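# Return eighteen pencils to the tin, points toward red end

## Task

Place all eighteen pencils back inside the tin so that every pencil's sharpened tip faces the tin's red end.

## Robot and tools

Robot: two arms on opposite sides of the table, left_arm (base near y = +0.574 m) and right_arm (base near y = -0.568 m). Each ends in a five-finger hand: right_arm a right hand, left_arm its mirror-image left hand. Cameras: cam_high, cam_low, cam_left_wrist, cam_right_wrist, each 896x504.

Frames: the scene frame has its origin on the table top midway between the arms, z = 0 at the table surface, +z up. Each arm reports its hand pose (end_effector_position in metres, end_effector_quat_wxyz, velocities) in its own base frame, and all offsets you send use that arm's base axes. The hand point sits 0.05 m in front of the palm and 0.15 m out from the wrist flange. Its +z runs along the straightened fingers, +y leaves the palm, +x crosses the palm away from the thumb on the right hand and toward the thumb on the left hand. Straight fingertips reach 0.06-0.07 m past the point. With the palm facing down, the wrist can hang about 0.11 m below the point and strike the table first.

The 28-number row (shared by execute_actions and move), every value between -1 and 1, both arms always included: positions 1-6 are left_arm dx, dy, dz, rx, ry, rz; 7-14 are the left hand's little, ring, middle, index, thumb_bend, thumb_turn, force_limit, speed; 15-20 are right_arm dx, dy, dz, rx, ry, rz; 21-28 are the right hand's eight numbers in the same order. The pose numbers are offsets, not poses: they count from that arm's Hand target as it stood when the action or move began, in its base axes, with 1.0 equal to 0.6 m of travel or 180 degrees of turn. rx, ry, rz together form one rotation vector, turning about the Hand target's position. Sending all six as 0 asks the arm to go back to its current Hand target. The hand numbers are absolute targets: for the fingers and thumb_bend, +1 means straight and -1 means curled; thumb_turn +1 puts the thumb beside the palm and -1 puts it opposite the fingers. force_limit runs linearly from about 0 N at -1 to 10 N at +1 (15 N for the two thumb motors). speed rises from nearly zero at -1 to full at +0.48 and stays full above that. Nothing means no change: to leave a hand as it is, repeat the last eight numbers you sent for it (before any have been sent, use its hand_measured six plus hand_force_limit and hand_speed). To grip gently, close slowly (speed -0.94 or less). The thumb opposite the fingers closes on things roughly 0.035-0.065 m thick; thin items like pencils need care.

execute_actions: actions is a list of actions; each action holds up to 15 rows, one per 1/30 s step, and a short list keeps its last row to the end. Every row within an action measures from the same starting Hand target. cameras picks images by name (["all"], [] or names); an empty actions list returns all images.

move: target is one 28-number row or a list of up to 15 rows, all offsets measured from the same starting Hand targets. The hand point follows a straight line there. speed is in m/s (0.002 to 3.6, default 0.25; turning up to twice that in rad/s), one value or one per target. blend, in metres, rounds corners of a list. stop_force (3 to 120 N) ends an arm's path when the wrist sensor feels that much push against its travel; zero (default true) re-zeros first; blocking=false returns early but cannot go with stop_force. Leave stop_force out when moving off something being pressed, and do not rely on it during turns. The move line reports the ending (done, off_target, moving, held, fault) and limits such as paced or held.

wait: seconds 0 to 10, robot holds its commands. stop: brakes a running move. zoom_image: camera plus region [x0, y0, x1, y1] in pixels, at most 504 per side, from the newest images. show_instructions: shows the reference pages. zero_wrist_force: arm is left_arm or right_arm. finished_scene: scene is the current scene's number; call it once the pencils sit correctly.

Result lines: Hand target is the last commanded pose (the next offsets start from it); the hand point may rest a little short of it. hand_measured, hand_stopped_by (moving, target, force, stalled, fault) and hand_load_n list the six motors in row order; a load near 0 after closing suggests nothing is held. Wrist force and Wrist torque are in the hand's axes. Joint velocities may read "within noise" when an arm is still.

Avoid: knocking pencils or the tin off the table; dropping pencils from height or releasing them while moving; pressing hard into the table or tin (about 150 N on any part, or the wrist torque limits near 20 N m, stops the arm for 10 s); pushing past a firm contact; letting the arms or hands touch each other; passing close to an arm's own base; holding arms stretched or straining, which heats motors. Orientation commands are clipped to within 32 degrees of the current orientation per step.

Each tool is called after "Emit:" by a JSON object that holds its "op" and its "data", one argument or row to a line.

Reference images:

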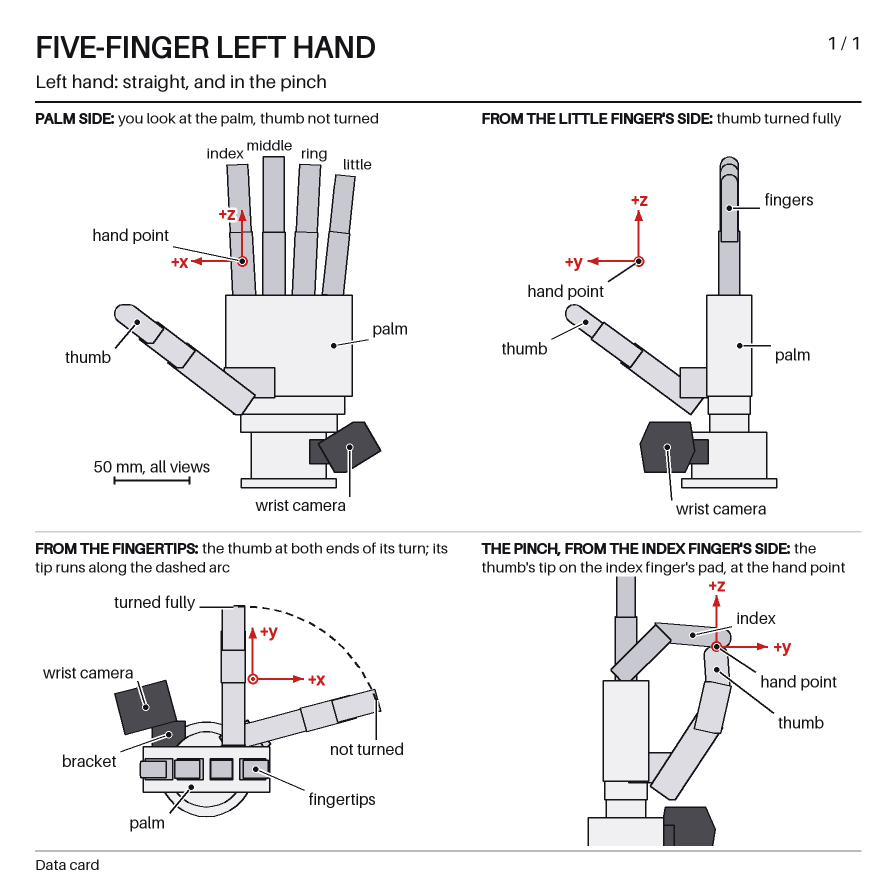

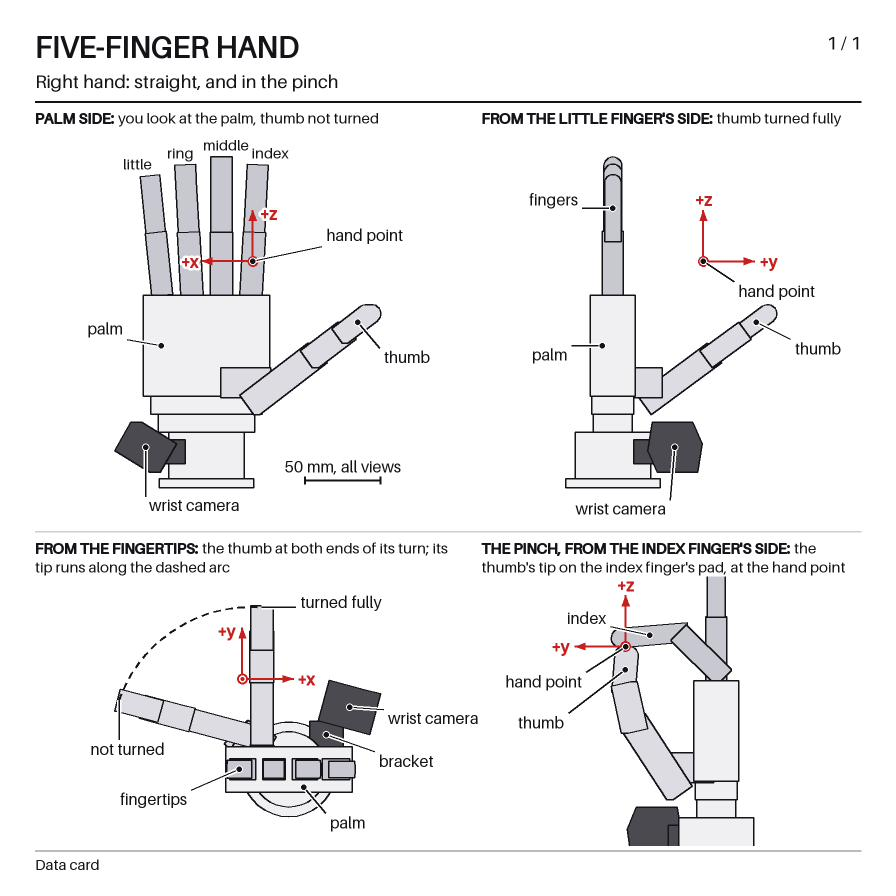

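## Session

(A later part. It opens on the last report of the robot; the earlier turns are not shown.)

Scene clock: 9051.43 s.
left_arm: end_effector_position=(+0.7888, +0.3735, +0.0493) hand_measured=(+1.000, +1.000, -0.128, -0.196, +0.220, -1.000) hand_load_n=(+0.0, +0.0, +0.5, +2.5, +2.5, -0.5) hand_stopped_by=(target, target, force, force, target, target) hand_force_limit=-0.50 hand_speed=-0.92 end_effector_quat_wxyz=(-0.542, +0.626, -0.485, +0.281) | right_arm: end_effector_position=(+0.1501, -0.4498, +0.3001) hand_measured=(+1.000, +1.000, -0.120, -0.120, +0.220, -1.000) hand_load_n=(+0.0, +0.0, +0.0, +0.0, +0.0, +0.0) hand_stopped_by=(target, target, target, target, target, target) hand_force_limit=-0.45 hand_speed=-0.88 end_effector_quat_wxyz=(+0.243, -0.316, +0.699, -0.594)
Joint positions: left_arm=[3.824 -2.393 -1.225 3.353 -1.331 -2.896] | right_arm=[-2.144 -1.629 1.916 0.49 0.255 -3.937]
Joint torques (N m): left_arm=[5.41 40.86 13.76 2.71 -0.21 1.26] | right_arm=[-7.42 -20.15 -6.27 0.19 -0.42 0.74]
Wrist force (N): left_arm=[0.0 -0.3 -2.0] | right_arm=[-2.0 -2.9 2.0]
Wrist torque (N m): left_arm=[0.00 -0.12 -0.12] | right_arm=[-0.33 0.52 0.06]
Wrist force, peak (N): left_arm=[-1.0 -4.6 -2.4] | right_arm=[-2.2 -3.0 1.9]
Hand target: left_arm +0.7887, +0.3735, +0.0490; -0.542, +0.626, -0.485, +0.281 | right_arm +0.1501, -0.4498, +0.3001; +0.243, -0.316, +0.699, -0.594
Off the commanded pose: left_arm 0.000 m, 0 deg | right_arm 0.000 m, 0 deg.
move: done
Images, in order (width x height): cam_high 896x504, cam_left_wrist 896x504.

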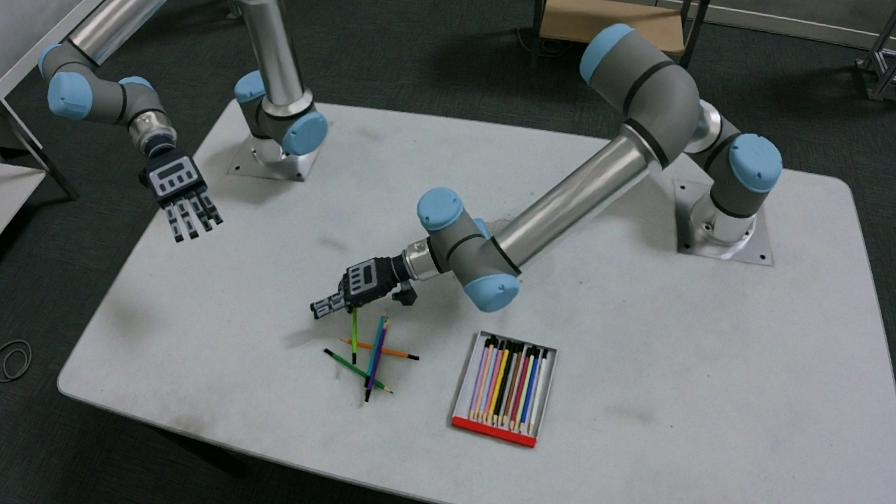

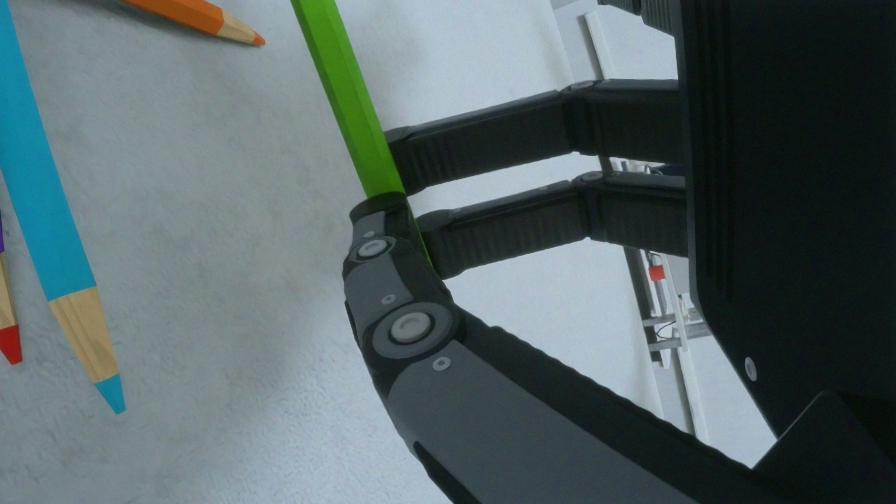

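Emit:
{"op": "move", "data": {
  "target": [
    [0,0,0.1683,0,0,0,1,1,-0.65,-0.65,0.22,-1,-0.5,-0.92,0,0,0,0,0,0,1,1,-0.12,-0.12,0.22,-1,-0.45,-0.88],
    [-0.3407,-0.0845,0.1683,0,0,0.3661,1,1,-0.65,-0.65,0.22,-1,-0.5,-0.92,0,0,0,0,0,0,1,1,-0.12,-0.12,0.22,-1,-0.45,-0.88],
    [-0.3407,-0.0845,-0.03,0,0,0.3661,1,1,-0.65,-0.65,0.22,-1,-0.5,-0.92,0,0,0,0,0,0,1,1,-0.12,-0.12,0.22,-1,-0.45,-0.88]
  ],
  "speed": 0.2,
  "blend": [0.03,0.03,0],
  "cameras": ["cam_left_wrist"]
}}

Emit:
{"op": "move", "data": {
  "target": [0,0,-0.0317,0,0,0,1,1,-0.65,-0.65,0.22,-1,-0.5,-0.92,0,0,0,0,0,0,1,1,-0.12,-0.12,0.22,-1,-0.45,-0.88],
  "speed": 0.012,
  "stop_force": 3,
  "cameras": ["cam_left_wrist"]
}}

Scene clock: 9066.17 s.
left_arm: end_effector_position=(+0.5843, +0.3228, +0.0311) hand_measured=(+1.000, +1.000, -0.128, -0.196, +0.220, -1.000) hand_load_n=(+0.0, +0.0, +0.5, +3.0, +2.5, -1.0) hand_stopped_by=(target, target, force, force, target, target) hand_force_limit=-0.50 hand_speed=-0.92 end_effector_quat_wxyz=(-0.608, +0.789, -0.066, -0.059) | right_arm: end_effector_position=(+0.1501, -0.4498, +0.3001) hand_measured=(+1.000, +1.000, -0.120, -0.120, +0.220, -1.000) hand_load_n=(+0.0, +0.0, +0.0, +0.0, +0.0, +0.0) hand_stopped_by=(target, target, target, target, target, target) hand_force_limit=-0.45 hand_speed=-0.88 end_effector_quat_wxyz=(+0.243, -0.316, +0.699, -0.594)
Joint positions: left_arm=[3.544 -2.346 -1.412 3.151 -2.679 -3.517] | right_arm=[-2.144 -1.629 1.916 0.49 0.255 -3.937]
Joint torques (N m): left_arm=[10 35.82 20.2 0.27 0.57 -2.16] | right_arm=[-7.43 -19.53 -5.69 0.14 0.16 0.66]
Wrist force (N): left_arm=[-0.2 -0.1 -1.6] | right_arm=[-2.1 -2.9 1.9]
Wrist torque (N m): left_arm=[0.00 -0.08 -0.14] | right_arm=[-0.32 0.53 0.06]
Wrist force, peak (N): left_arm=[0.3 2.1 -1.2] | right_arm=[-1.8 -3.2 1.9]
Hand target: left_arm +0.5843, +0.3228, +0.0310; -0.608, +0.789, -0.066, -0.059 | right_arm +0.1501, -0.4498, +0.3001; +0.243, -0.316, +0.699, -0.594
Off the commanded pose: left_arm 0.000 m, 0 deg | right_arm 0.000 m, 0 deg.
move: done
Images, in order (width x height): cam_left_wrist 896x504.

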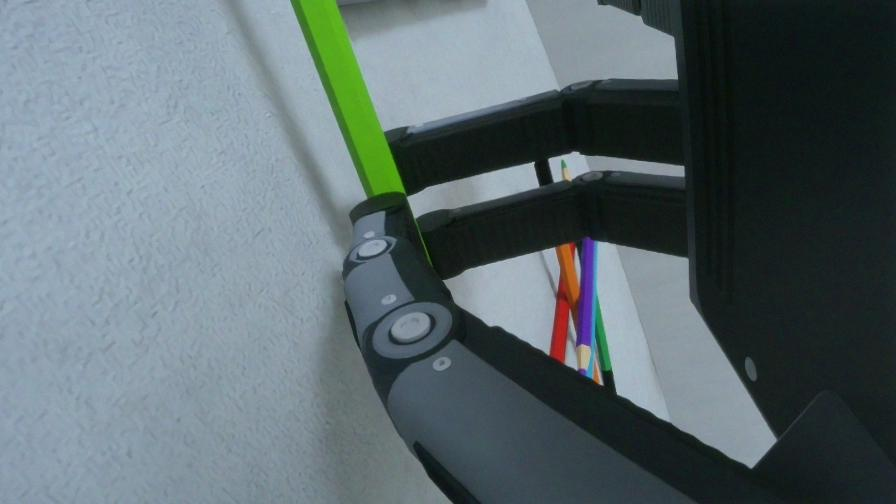

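Scene clock: 9068.83 s.
left_arm: end_effector_position=(+0.5843, +0.3228, +0.0125) hand_measured=(+1.000, +1.000, -0.128, -0.196, +0.220, -1.000) hand_load_n=(+0.0, +0.0, +0.0, +2.0, +2.5, -0.5) hand_stopped_by=(target, target, force, force, target, target) hand_force_limit=-0.50 hand_speed=-0.92 end_effector_quat_wxyz=(-0.608, +0.789, -0.066, -0.059) | right_arm: end_effector_position=(+0.1501, -0.4498, +0.3001) hand_measured=(+1.000, +1.000, -0.120, -0.120, +0.220, -1.000) hand_load_n=(+0.0, +0.0, +0.0, +0.0, +0.0, +0.5) hand_stopped_by=(target, target, target, target, target, target) hand_force_limit=-0.45 hand_speed=-0.88 end_effector_quat_wxyz=(+0.243, -0.316, +0.699, -0.594)
Joint positions: left_arm=[3.544 -2.372 -1.42 3.184 -2.679 -3.517] | right_arm=[-2.144 -1.629 1.916 0.49 0.255 -3.937]
Joint torques (N m): left_arm=[9.19 54.11 21.77 -2.95 -1.38 -1.78] | right_arm=[-6.68 -19.52 -5.71 0.01 0.5 0.79]
Wrist force (N): left_arm=[-0.2 -2.2 -2.3] | right_arm=[-1.8 -2.8 1.8]
Wrist torque (N m): left_arm=[0.00 -0.14 -0.07] | right_arm=[-0.32 0.49 0.07]
Wrist force, peak (N): left_arm=[-2.0 -8.5 -3.9] | right_arm=[-2.1 -3.1 2.0]
Hand target: left_arm +0.5843, +0.3228, +0.0125; -0.608, +0.789, -0.066, -0.059 (not the last commanded pose) | right_arm +0.1501, -0.4498, +0.3001; +0.243, -0.316, +0.699, -0.594
Off the commanded pose: left_arm 0.001 m, 0 deg | right_arm 0.000 m, 0 deg.
move: contact (left_arm)
Images, in order (width x height): cam_left_wrist 896x504.

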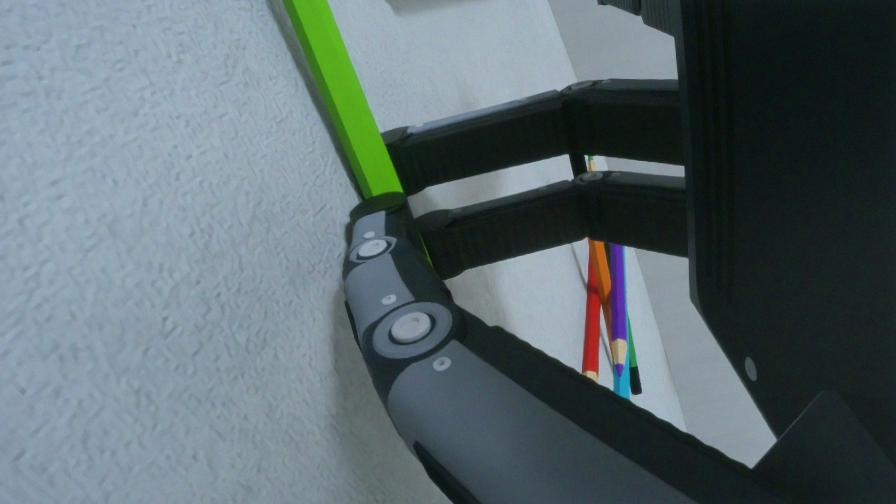

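Emit:
{"op": "move", "data": {
  "target": [
    [0,0,0,0,0,0,1,1,-0.1,-0.1,0.22,-1,-0.4,-0.88,0,0,0,0,0,0,1,1,-0.12,-0.12,0.22,-1,-0.45,-0.88],
    [0,0,0.06,0,0,0,1,1,-0.1,-0.1,0.22,-1,-0.4,-0.88,0,0,0,0,0,0,1,1,-0.12,-0.12,0.22,-1,-0.45,-0.88],
    [0,0,0.2,0,0,0,1,1,-0.1,-0.1,0.22,-1,-0.4,-0.88,0,0,0,0,0,0,1,1,-0.12,-0.12,0.22,-1,-0.45,-0.88],
    [-0.6572,0.162,0.6125,-0.0591,0.0308,-0.515,1,1,-0.1,-0.1,0.22,-1,-0.4,-0.88,0,0,0,0,0,0,1,1,-0.12,-0.12,0.22,-1,-0.45,-0.88],
    [-0.6572,0.162,0.6125,-0.0591,0.0308,-0.515,1,1,-0.1,-0.1,0.22,-1,-0.4,-0.88,0.7945,0.092,-0.25,0.0013,0.074,-0.2972,1,1,-0.12,-0.12,0.22,-1,-0.45,-0.88],
    [-0.6572,0.162,0.6125,-0.0591,0.0308,-0.515,1,1,-0.1,-0.1,0.22,-1,-0.4,-0.88,0.7945,0.092,-0.4167,0.0013,0.074,-0.2972,1,1,-0.12,-0.12,0.22,-1,-0.45,-0.88]
  ],
  "speed": [0.05,0.05,0.15,0.35,0.35,0.15],
  "blend": [0,0.015,0.03,0.02,0.03,0],
  "cameras": ["cam_right_wrist","cam_high"]
}}

Emit:
{"op": "zoom_image", "data": {
  "camera": "cam_right_wrist",
  "region": [396, 0, 896, 500]
}}

Scene clock: 9098.43 s.
left_arm: end_effector_position=(+0.1900, +0.4200, +0.3801) hand_measured=(+1.000, +1.000, -0.100, -0.100, +0.220, -1.000) hand_load_n=(+0.0, -0.5, +0.0, +0.0, +0.0, +0.0) hand_stopped_by=(target, target, target, target, target, target) hand_force_limit=-0.40 hand_speed=-0.88 end_effector_quat_wxyz=(+0.391, -0.541, +0.646, -0.369) | right_arm: end_effector_position=(+0.6267, -0.3946, +0.0502) hand_measured=(+1.000, +1.000, -0.120, -0.120, +0.220, -1.000) hand_load_n=(+0.0, -0.5, +0.0, +0.0, +0.0, +0.0) hand_stopped_by=(target, target, target, target, target, target) hand_force_limit=-0.45 hand_speed=-0.88 end_effector_quat_wxyz=(-0.129, -0.032, +0.790, -0.599)
Joint positions: left_arm=[5.028 -1.885 -1.477 1.122 -0.567 -0.702] | right_arm=[-0.455 -0.562 0.924 0.382 2.764 -2.686]
Joint torques (N m): left_arm=[-7.89 19.87 24.71 -2.71 -0.76 0.22] | right_arm=[7.92 -46.73 -32.68 1.89 0.97 0.83]
Wrist force (N): left_arm=[-0.2 -0.2 -1.9] | right_arm=[-2.1 -2.1 1.9]
Wrist torque (N m): left_arm=[0.02 -0.07 -0.22] | right_arm=[-0.19 0.43 -0.04]
Wrist force, peak (N): left_arm=[-1.1 -3.6 -4.0] | right_arm=[-2.6 -3.6 2.7]
Hand target: left_arm +0.1900, +0.4200, +0.3800; +0.391, -0.541, +0.646, -0.369 | right_arm +0.6268, -0.3946, +0.0501; -0.128, -0.032, +0.790, -0.599
Off the commanded pose: left_arm 0.000 m, 0 deg | right_arm 0.000 m, 0 deg.
move: done
Images, in order (width x height): cam_high 896x504, cam_right_wrist 896x504.

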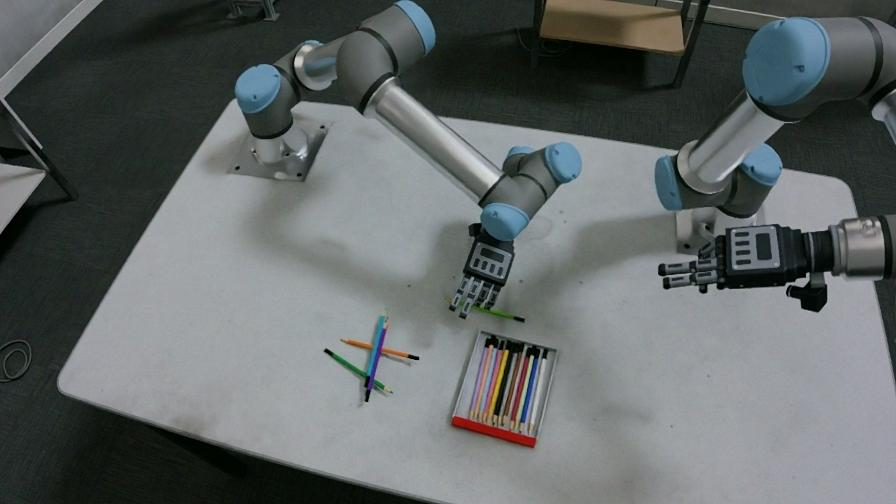

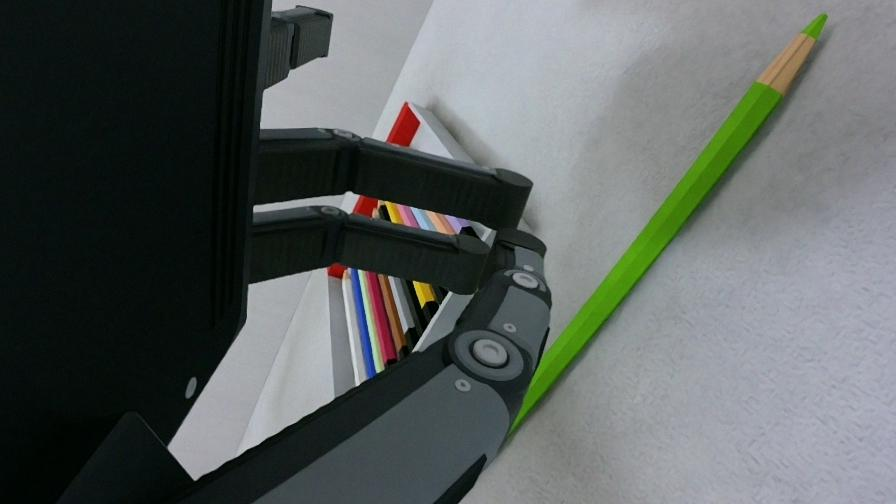

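Scaled by 1.008 from the camera's 896x504 image, which has a finer 1280x720 frame.

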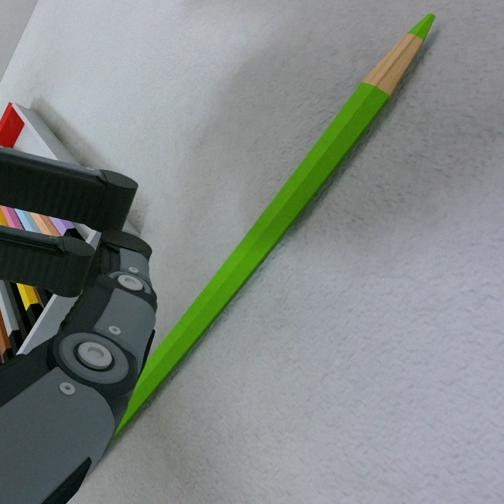

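Emit:
{"op": "move", "data": {
  "target": [
    [0,0,0,0,0,0,1,1,-0.1,-0.1,0.22,-1,-0.4,-0.88,0,0,-0.035,0,0,0,1,1,-0.12,-0.12,0.22,-1,-0.45,-0.88],
    [0,0,0,0,0,0,1,1,-0.1,-0.1,0.22,-1,-0.4,-0.88,0,0,-0.067,0,0,0,1,1,-0.12,-0.12,0.22,-1,-0.45,-0.88]
  ],
  "speed": [0.03,0.012],
  "stop_force": 3,
  "cameras": ["cam_right_wrist"]
}}

Emit:
{"op": "zoom_image", "data": {
  "camera": "cam_right_wrist",
  "region": [400, 50, 800, 450]
}}

Scene clock: 9120.37 s.
left_arm: end_effector_position=(+0.1900, +0.4200, +0.3800) hand_measured=(+1.000, +1.000, -0.100, -0.100, +0.220, -1.000) hand_load_n=(+0.0, +0.0, +0.0, +0.0, +0.0, +0.0) hand_stopped_by=(target, target, target, target, target, target) hand_force_limit=-0.40 hand_speed=-0.88 end_effector_quat_wxyz=(+0.391, -0.541, +0.646, -0.369) | right_arm: end_effector_position=(+0.6268, -0.3946, +0.0132) hand_measured=(+1.000, +1.000, -0.120, -0.120, +0.220, -1.000) hand_load_n=(+0.0, -0.5, +0.0, +0.0, +0.5, +0.0) hand_stopped_by=(target, target, target, target, target, target) hand_force_limit=-0.45 hand_speed=-0.88 end_effector_quat_wxyz=(-0.128, -0.032, +0.790, -0.599)
Joint positions: left_arm=[5.028 -1.885 -1.477 1.122 -0.567 -0.702] | right_arm=[-0.455 -0.52 0.943 0.322 2.764 -2.685]
Joint torques (N m): left_arm=[-8.04 19.94 25.35 -1.11 -0.38 -2.5] | right_arm=[5.32 -58.31 -30.3 3.45 -0.49 -0.38]
Wrist force (N): left_arm=[-0.1 -0.4 -1.9] | right_arm=[-1.3 -6.6 1.0]
Wrist torque (N m): left_arm=[-0.01 -0.08 -0.20] | right_arm=[-0.32 0.41 -0.04]
Wrist force, peak (N): left_arm=[-0.4 -0.4 -2.0] | right_arm=[0.2 -12.5 -0.4]
Hand target: left_arm +0.1900, +0.4200, +0.3800; +0.391, -0.541, +0.646, -0.369 | right_arm +0.6268, -0.3946, +0.0132; -0.128, -0.032, +0.790, -0.599 (not the last commanded pose)
Off the commanded pose: left_arm 0.000 m, 0 deg | right_arm 0.003 m, 0 deg.
move: contact (right_arm); path passed 1 of 2 targets
Images, in order (width x height): cam_right_wrist 896x504.

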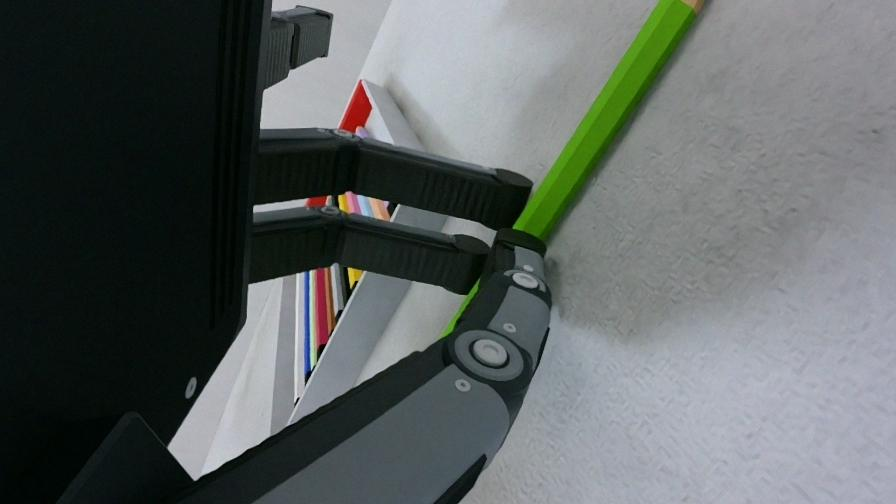

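Scaled by 1.260 from the camera's 896x504 image, which has a finer 1280x720 frame.

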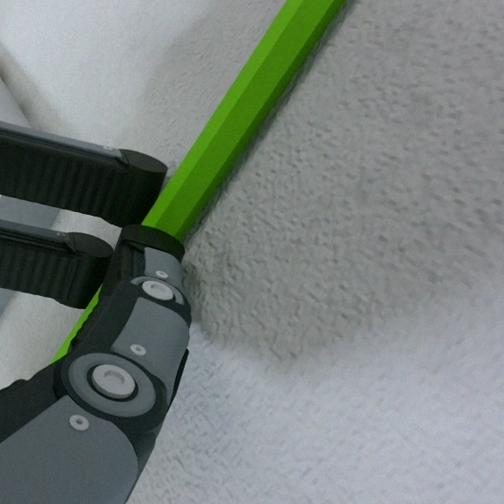

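Emit:
{"op": "move", "data": {
  "target": [0,0,0,0,0,0,1,1,-0.1,-0.1,0.22,-1,-0.4,-0.88,0,0,0,0,0,0,1,1,-0.6,-0.6,0.22,-1,-0.8,-0.92],
  "speed": 0.05
}}

Emit:
{"op": "move", "data": {
  "target": [0,0,0,0,0,0,1,1,-0.1,-0.1,0.22,-1,-0.4,-0.88,0,0,0,0,0,0,1,1,-0.65,-0.65,0.22,-1,-0.45,-0.92],
  "speed": 0.05
}}

Emit:
{"op": "move", "data": {
  "target": [0,0,0,0,0,0,1,1,-0.1,-0.1,0.22,-1,-0.4,-0.88,0,0,0.05,0,0,0,1,1,-0.65,-0.65,0.22,-1,-0.45,-0.92],
  "speed": 0.03,
  "cameras": ["cam_right_wrist"]
}}

Scene clock: 9136.07 s.
left_arm: end_effector_position=(+0.1900, +0.4200, +0.3800) hand_measured=(+1.000, +1.000, -0.100, -0.100, +0.220, -1.000) hand_load_n=(+0.0, +0.0, +0.0, +0.0, +0.0, +0.0) hand_stopped_by=(target, target, target, target, target, target) hand_force_limit=-0.40 hand_speed=-0.88 end_effector_quat_wxyz=(+0.391, -0.541, +0.646, -0.369) | right_arm: end_effector_position=(+0.6268, -0.3946, +0.0132) hand_measured=(+1.000, +1.000, -0.178, -0.126, +0.220, -1.000) hand_load_n=(+0.0, +0.0, +1.5, +1.0, +0.0, +0.5) hand_stopped_by=(target, target, force, force, target, target) hand_force_limit=-0.80 hand_speed=-0.92 end_effector_quat_wxyz=(-0.128, -0.032, +0.790, -0.599)
Joint positions: left_arm=[5.028 -1.885 -1.477 1.122 -0.567 -0.702] | right_arm=[-0.455 -0.52 0.943 0.322 2.764 -2.685]
Joint torques (N m): left_arm=[-7.99 20.06 24.74 -1.16 -0.16 -2.47] | right_arm=[6.45 -58.12 -30.68 3.18 -0.54 -0.25]
Wrist force (N): left_arm=[-0.3 -0.2 -1.8] | right_arm=[-1.4 -6.7 1.8]
Wrist torque (N m): left_arm=[0.02 -0.05 -0.22] | right_arm=[-0.34 0.45 -0.06]
Wrist force, peak (N): left_arm=[0.0 -0.3 -2.1] | right_arm=[-1.4 -6.7 2.0]
Hand target: left_arm +0.1900, +0.4200, +0.3800; +0.391, -0.541, +0.646, -0.369 | right_arm +0.6268, -0.3946, +0.0132; -0.128, -0.032, +0.790, -0.599
Off the commanded pose: left_arm 0.000 m, 0 deg | right_arm 0.000 m, 0 deg.
move: done

Scene clock: 9136.57 s.
left_arm: end_effector_position=(+0.1900, +0.4200, +0.3800) hand_measured=(+1.000, +1.000, -0.100, -0.100, +0.220, -1.000) hand_load_n=(+0.0, +0.0, +0.0, +0.0, +0.0, +0.0) hand_stopped_by=(target, target, target, target, target, target) hand_force_limit=-0.40 hand_speed=-0.88 end_effector_quat_wxyz=(+0.391, -0.541, +0.646, -0.369) | right_arm: end_effector_position=(+0.6268, -0.3946, +0.0132) hand_measured=(+1.000, +1.000, -0.184, -0.162, +0.220, -1.000) hand_load_n=(+0.0, +0.0, +3.0, +3.0, +1.5, +0.0) hand_stopped_by=(target, target, force, force, target, target) hand_force_limit=-0.45 hand_speed=-0.92 end_effector_quat_wxyz=(-0.128, -0.032, +0.790, -0.599)
Joint positions: left_arm=[5.028 -1.885 -1.477 1.122 -0.567 -0.702] | right_arm=[-0.455 -0.52 0.943 0.322 2.764 -2.685]
Joint torques (N m): left_arm=[-7.47 20.05 25.36 -1.2 -0.05 -2.51] | right_arm=[6.38 -57.27 -30.48 3.05 -0.51 -0.3]
Wrist force (N): left_arm=[-0.1 -0.1 -1.9] | right_arm=[-1.0 -6.6 1.5]
Wrist torque (N m): left_arm=[0.03 -0.08 -0.21] | right_arm=[-0.35 0.42 -0.05]
Wrist force, peak (N): left_arm=[-0.1 -0.1 -2.1] | right_arm=[-1.1 -7.2 1.5]
Hand target: left_arm +0.1900, +0.4200, +0.3800; +0.391, -0.541, +0.646, -0.369 | right_arm +0.6268, -0.3946, +0.0132; -0.128, -0.032, +0.790, -0.599
Off the commanded pose: left_arm 0.000 m, 0 deg | right_arm 0.000 m, 0 deg.
move: done

Scene clock: 9137.83 s.
left_arm: end_effector_position=(+0.1900, +0.4200, +0.3800) hand_measured=(+1.000, +1.000, -0.100, -0.100, +0.220, -1.000) hand_load_n=(+0.0, +0.0, +0.0, -0.5, +0.0, +0.0) hand_stopped_by=(target, target, target, target, target, target) hand_force_limit=-0.40 hand_speed=-0.88 end_effector_quat_wxyz=(+0.391, -0.541, +0.646, -0.369) | right_arm: end_effector_position=(+0.6268, -0.3946, +0.0435) hand_measured=(+1.000, +1.000, -0.184, -0.162, +0.220, -1.000) hand_load_n=(+0.0, +0.0, +1.5, +0.5, +1.5, +0.5) hand_stopped_by=(target, target, force, force, target, target) hand_force_limit=-0.45 hand_speed=-0.92 end_effector_quat_wxyz=(-0.128, -0.032, +0.790, -0.599) end_effector_velocity=(+0.001, +0.000, -0.003) end_effector_angular_velocity=(-0.002, -0.003, +0.000)
Joint positions: left_arm=[5.028 -1.885 -1.477 1.122 -0.567 -0.702] | right_arm=[-0.455 -0.555 0.928 0.371 2.764 -2.685]
Joint velocities: left_arm=[within noise] | right_arm=[0.001 0.004 -0.001 -0.005 0.001 0.002]
Joint torques (N m): left_arm=[-8.11 19.93 24.81 -1.15 0.11 -2.55] | right_arm=[5.13 -43.19 -23.48 -0.18 -1.35 0.8]
Wrist force (N): left_arm=[-0.1 -0.1 -2.1] | right_arm=[-2.0 -2.1 2.1]
Wrist torque (N m): left_arm=[0.05 -0.09 -0.22] | right_arm=[-0.21 0.41 -0.04]
Wrist force, peak (N): left_arm=[-0.1 -0.3 -2.1] | right_arm=[-1.4 -6.0 2.0]
Hand target: left_arm +0.1900, +0.4200, +0.3800; +0.391, -0.541, +0.646, -0.369 | right_arm +0.6268, -0.3946, +0.0432; -0.128, -0.032, +0.790, -0.599
Off the commanded pose: left_arm 0.000 m, 0 deg | right_arm 0.000 m, 0 deg.
move: done
Images, in order (width x height): cam_right_wrist 896x504.

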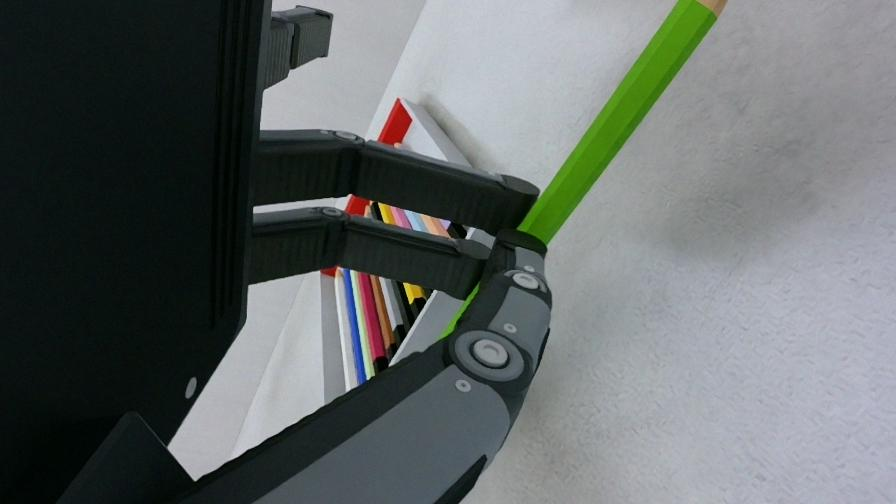

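Emit:
{"op": "move", "data": {
  "target": [
    [0,0,0,0,0,0,1,1,-0.1,-0.1,0.22,-1,-0.4,-0.88,0,0,0.128,0,0,0,1,1,-0.65,-0.65,0.22,-1,-0.45,-0.92],
    [0,0,0,0,0,0,1,1,-0.1,-0.1,0.22,-1,-0.4,-0.88,0.1968,-0.2428,0.128,0,0,0.5278,1,1,-0.65,-0.65,0.22,-1,-0.45,-0.92],
    [0,0,0,0,0,0,1,1,-0.1,-0.1,0.22,-1,-0.4,-0.88,0.1968,-0.2428,0.02,0,0,0.5278,1,1,-0.65,-0.65,0.22,-1,-0.45,-0.92]
  ],
  "speed": [0.2,0.25,0.1],
  "blend": [0.03,0.02,0],
  "cameras": ["cam_high","cam_right_wrist"]
}}

Emit:
{"op": "zoom_image", "data": {
  "camera": "cam_high",
  "region": [430, 320, 570, 460]
}}

Scene clock: 9152.83 s.
left_arm: end_effector_position=(+0.1900, +0.4200, +0.3800) hand_measured=(+1.000, +1.000, -0.100, -0.100, +0.220, -1.000) hand_load_n=(+0.0, +0.0, +0.0, +0.0, +0.0, +0.0) hand_stopped_by=(target, target, target, target, target, target) hand_force_limit=-0.40 hand_speed=-0.88 end_effector_quat_wxyz=(+0.391, -0.541, +0.646, -0.369) | right_arm: end_effector_position=(+0.7448, -0.5402, +0.0552) hand_measured=(+1.000, +1.000, -0.184, -0.162, +0.220, -1.000) hand_load_n=(+0.0, +0.0, +1.5, +0.5, +1.5, +0.5) hand_stopped_by=(target, target, force, force, target, target) hand_force_limit=-0.45 hand_speed=-0.92 end_effector_quat_wxyz=(-0.355, +0.604, -0.510, +0.499)
Joint positions: left_arm=[5.028 -1.885 -1.477 1.122 -0.567 -0.702] | right_arm=[-0.982 -0.433 0.605 0.222 0.711 -3.698]
Joint torques (N m): left_arm=[-7.45 20.13 25.5 -1.16 0.63 -2.5] | right_arm=[7.97 -59.86 -34.96 0.01 1.08 -0.07]
Wrist force (N): left_arm=[-0.1 0.0 -1.6] | right_arm=[-1.3 -2.3 1.8]
Wrist torque (N m): left_arm=[0.02 -0.07 -0.22] | right_arm=[-0.26 0.34 0.09]
Wrist force, peak (N): left_arm=[-0.2 -0.3 -2.1] | right_arm=[-1.9 -3.1 2.0]
Hand target: left_arm +0.1900, +0.4200, +0.3800; +0.391, -0.541, +0.646, -0.369 | right_arm +0.7449, -0.5403, +0.0552; -0.355, +0.604, -0.510, +0.499
Off the commanded pose: left_arm 0.000 m, 0 deg | right_arm 0.000 m, 0 deg.
move: done
Images, in order (width x height): cam_high 896x504, cam_right_wrist 896x504.

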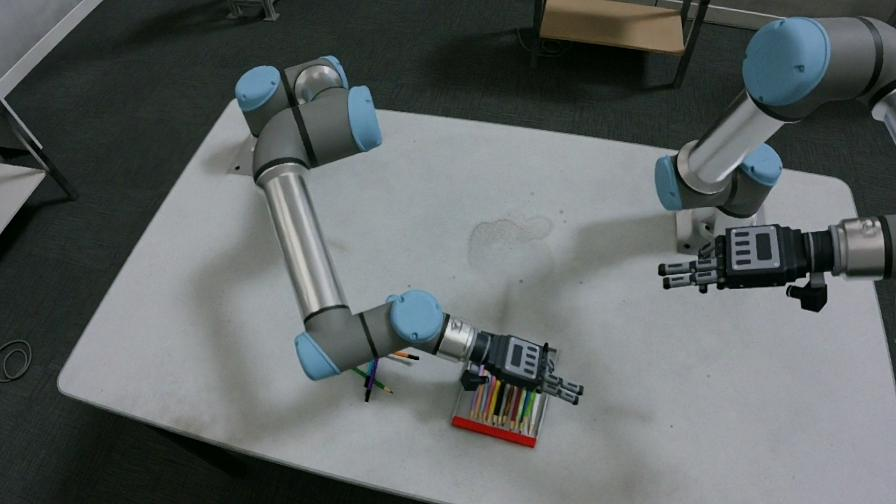

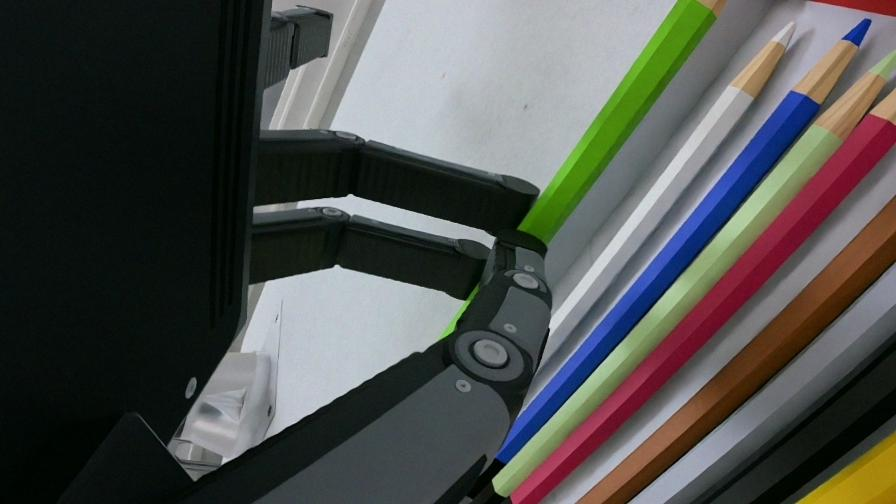

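Scaled by 3.600 from the camera's 896x504 image, which has a finer 1280x720 frame.

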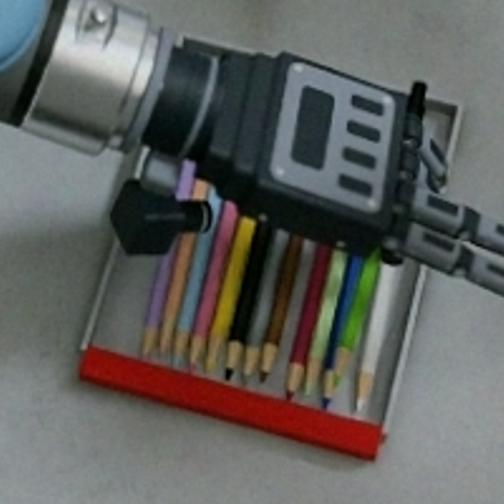

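Emit:
{"op": "move", "data": {
  "target": [0,0,0,0,0,0,1,1,-0.1,-0.1,0.22,-1,-0.4,-0.88,-0.0053,0,-0.031,0,0,0.0278,1,1,-0.65,-0.65,0.22,-1,-0.45,-0.92],
  "speed": 0.05,
  "cameras": ["cam_high","cam_right_wrist"]
}}

Emit:
{"op": "zoom_image", "data": {
  "camera": "cam_high",
  "region": [430, 320, 570, 460]
}}

Scene clock: 9162.20 s.
left_arm: end_effector_position=(+0.1900, +0.4200, +0.3800) hand_measured=(+1.000, +1.000, -0.100, -0.100, +0.220, -1.000) hand_load_n=(+0.0, +0.0, +0.0, +0.0, +0.0, +0.0) hand_stopped_by=(target, target, target, target, target, target) hand_force_limit=-0.40 hand_speed=-0.88 end_effector_quat_wxyz=(+0.391, -0.541, +0.646, -0.369) | right_arm: end_effector_position=(+0.7416, -0.5404, +0.0367) hand_measured=(+1.000, +1.000, -0.184, -0.162, +0.220, -1.000) hand_load_n=(+0.0, +0.0, +2.0, +1.0, +1.5, +0.5) hand_stopped_by=(target, target, force, force, target, target) hand_force_limit=-0.45 hand_speed=-0.92 end_effector_quat_wxyz=(-0.376, +0.626, -0.483, +0.483) end_effector_velocity=(+0.000, -0.001, +0.001) end_effector_angular_velocity=(-0.001, +0.000, -0.003)
Joint positions: left_arm=[5.028 -1.885 -1.477 1.122 -0.567 -0.702] | right_arm=[-1 -0.338 0.466 0.319 0.615 -3.768]
Joint velocities: left_arm=[within noise] | right_arm=[0 -0.003 0.005 -0.004 0.002 0.002]
Joint torques (N m): left_arm=[-7.25 20.22 24.94 -1.19 1.08 -2.46] | right_arm=[6.63 -63.6 -8.41 -1.08 2.06 0.78]
Wrist force (N): left_arm=[-0.2 -0.1 -1.7] | right_arm=[-1.2 -2.1 2.1]
Wrist torque (N m): left_arm=[0.01 -0.05 -0.22] | right_arm=[-0.27 0.33 0.08]
Wrist force, peak (N): left_arm=[-0.2 -0.3 -2.1] | right_arm=[-1.2 -2.7 2.3]
Hand target: left_arm +0.1900, +0.4200, +0.3800; +0.391, -0.541, +0.646, -0.369 | right_arm +0.7417, -0.5403, +0.0366; -0.376, +0.626, -0.483, +0.483
Off the commanded pose: left_arm 0.000 m, 0 deg | right_arm 0.000 m, 0 deg.
move: done
Images, in order (width x height): cam_high 896x504, cam_right_wrist 896x504.

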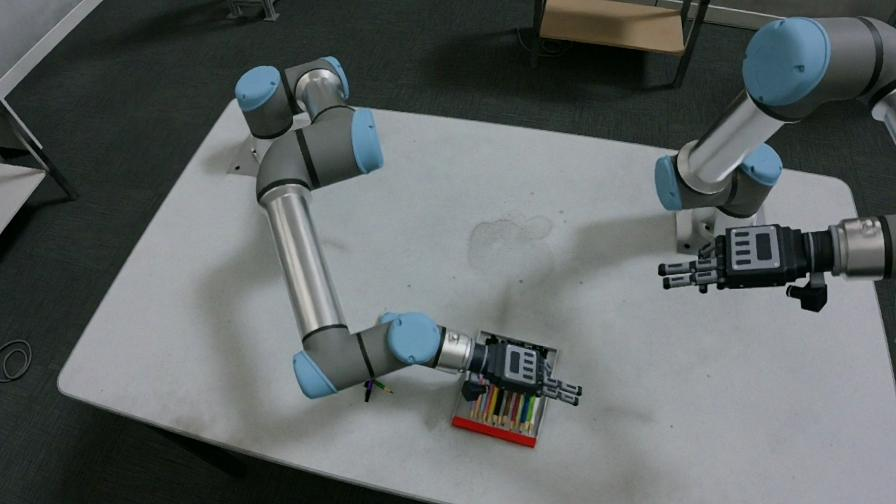

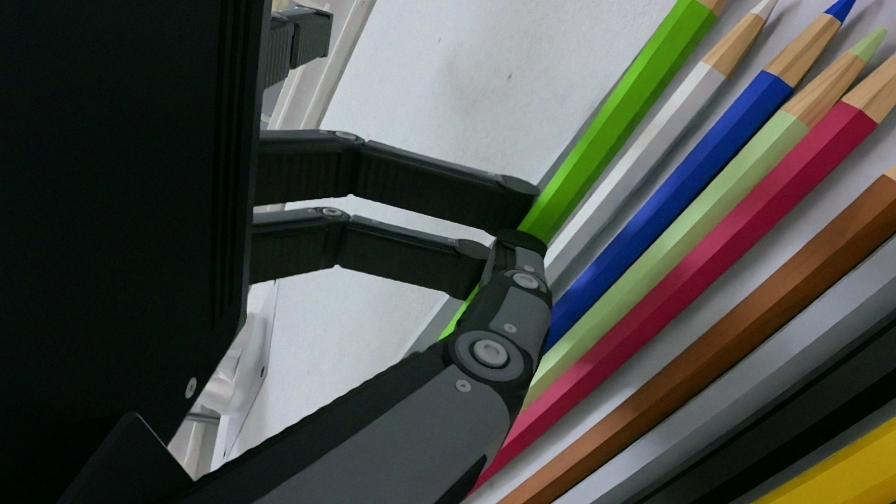

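Scaled by 3.600 from the camera's 896x504 image, which has a finer 1280x720 frame.

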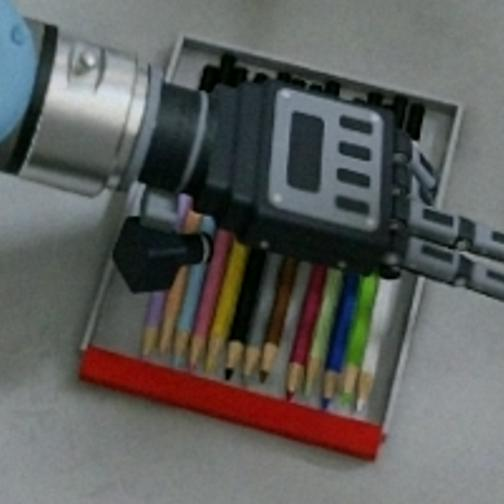

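Emit:
{"op": "move", "data": {
  "target": [0,0,0,0,0,0,1,1,-0.1,-0.1,0.22,-1,-0.4,-0.88,0,0,-0.035,0,0,0,1,1,-0.65,-0.65,0.22,-1,-0.45,-0.92],
  "speed": 0.012,
  "stop_force": 3.5,
  "cameras": ["cam_high","cam_right_wrist"]
}}

Emit:
{"op": "zoom_image", "data": {
  "camera": "cam_high",
  "region": [430, 320, 570, 460]
}}

Scene clock: 9170.33 s.
left_arm: end_effector_position=(+0.1900, +0.4200, +0.3800) hand_measured=(+1.000, +1.000, -0.100, -0.100, +0.220, -1.000) hand_load_n=(+0.0, +0.0, +0.0, +0.0, +0.0, +0.0) hand_stopped_by=(target, target, target, target, target, target) hand_force_limit=-0.40 hand_speed=-0.88 end_effector_quat_wxyz=(+0.391, -0.541, +0.646, -0.369) | right_arm: end_effector_position=(+0.7417, -0.5403, +0.0240) hand_measured=(+1.000, +1.000, -0.184, -0.164, +0.220, -1.000) hand_load_n=(+0.0, +0.0, -0.5, +0.0, +0.0, +0.0) hand_stopped_by=(target, target, force, force, target, target) hand_force_limit=-0.45 hand_speed=-0.92 end_effector_quat_wxyz=(-0.376, +0.626, -0.483, +0.483)
Joint positions: left_arm=[5.028 -1.885 -1.477 1.122 -0.567 -0.702] | right_arm=[-0.999 -0.329 0.48 0.296 0.615 -3.768]
Joint torques (N m): left_arm=[-7.44 20.54 25.1 -1.22 1.42 -2.47] | right_arm=[6.23 -64.29 -33.82 0.92 1.79 0.38]
Wrist force (N): left_arm=[-0.3 -0.2 -1.6] | right_arm=[-1.3 -6.4 0.7]
Wrist torque (N m): left_arm=[0.00 -0.04 -0.22] | right_arm=[-0.39 0.33 0.07]
Wrist force, peak (N): left_arm=[0.0 -0.1 -2.2] | right_arm=[-0.7 -11.6 -1.3]
Hand target: left_arm +0.1900, +0.4200, +0.3800; +0.391, -0.541, +0.646, -0.369 | right_arm +0.7417, -0.5403, +0.0240; -0.376, +0.626, -0.483, +0.483 (not the last commanded pose)
Off the commanded pose: left_arm 0.000 m, 0 deg | right_arm 0.008 m, 0 deg.
move: contact (right_arm)
Images, in order (width x height): cam_high 896x504, cam_right_wrist 896x504.

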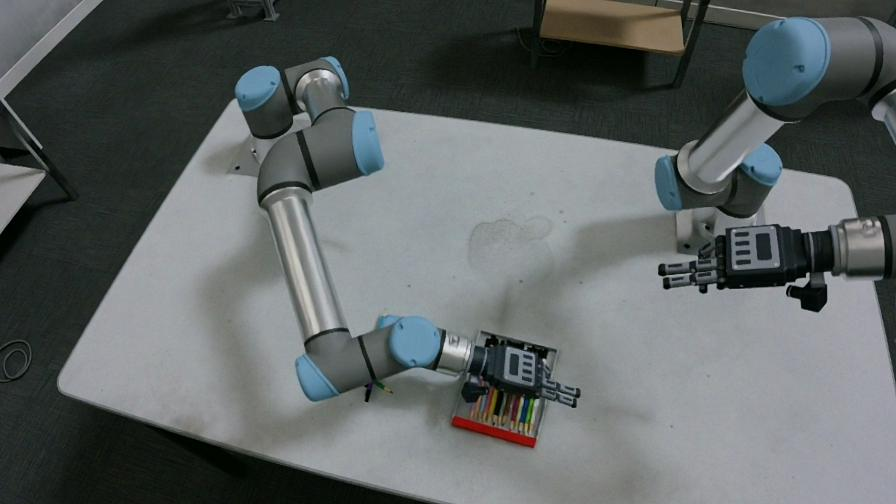

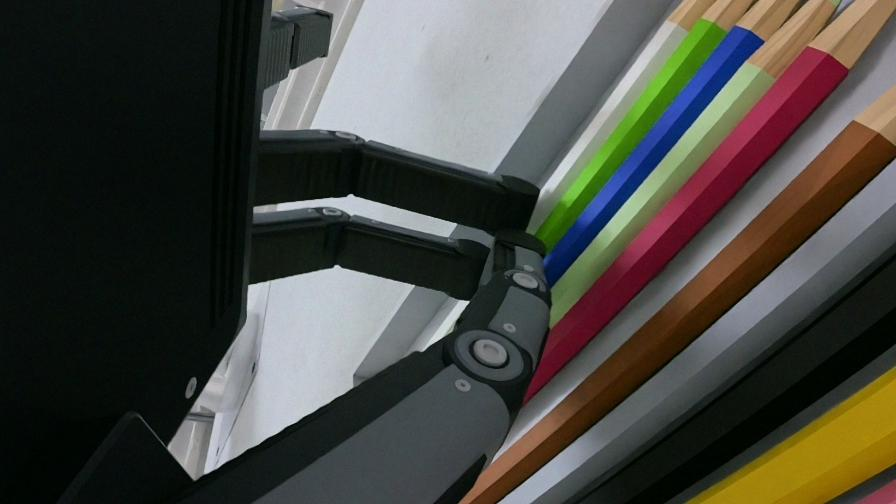

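Scaled by 3.600 from the camera's 896x504 image, which has a finer 1280x720 frame.

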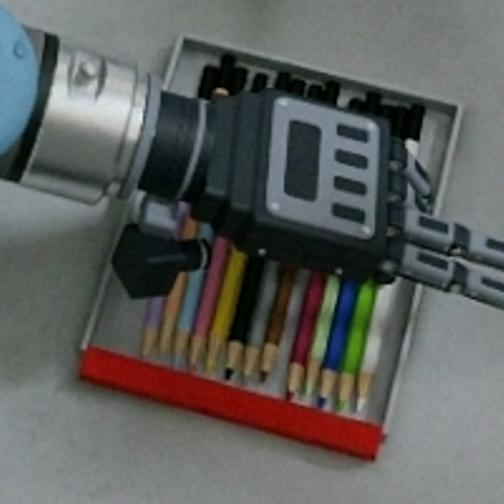

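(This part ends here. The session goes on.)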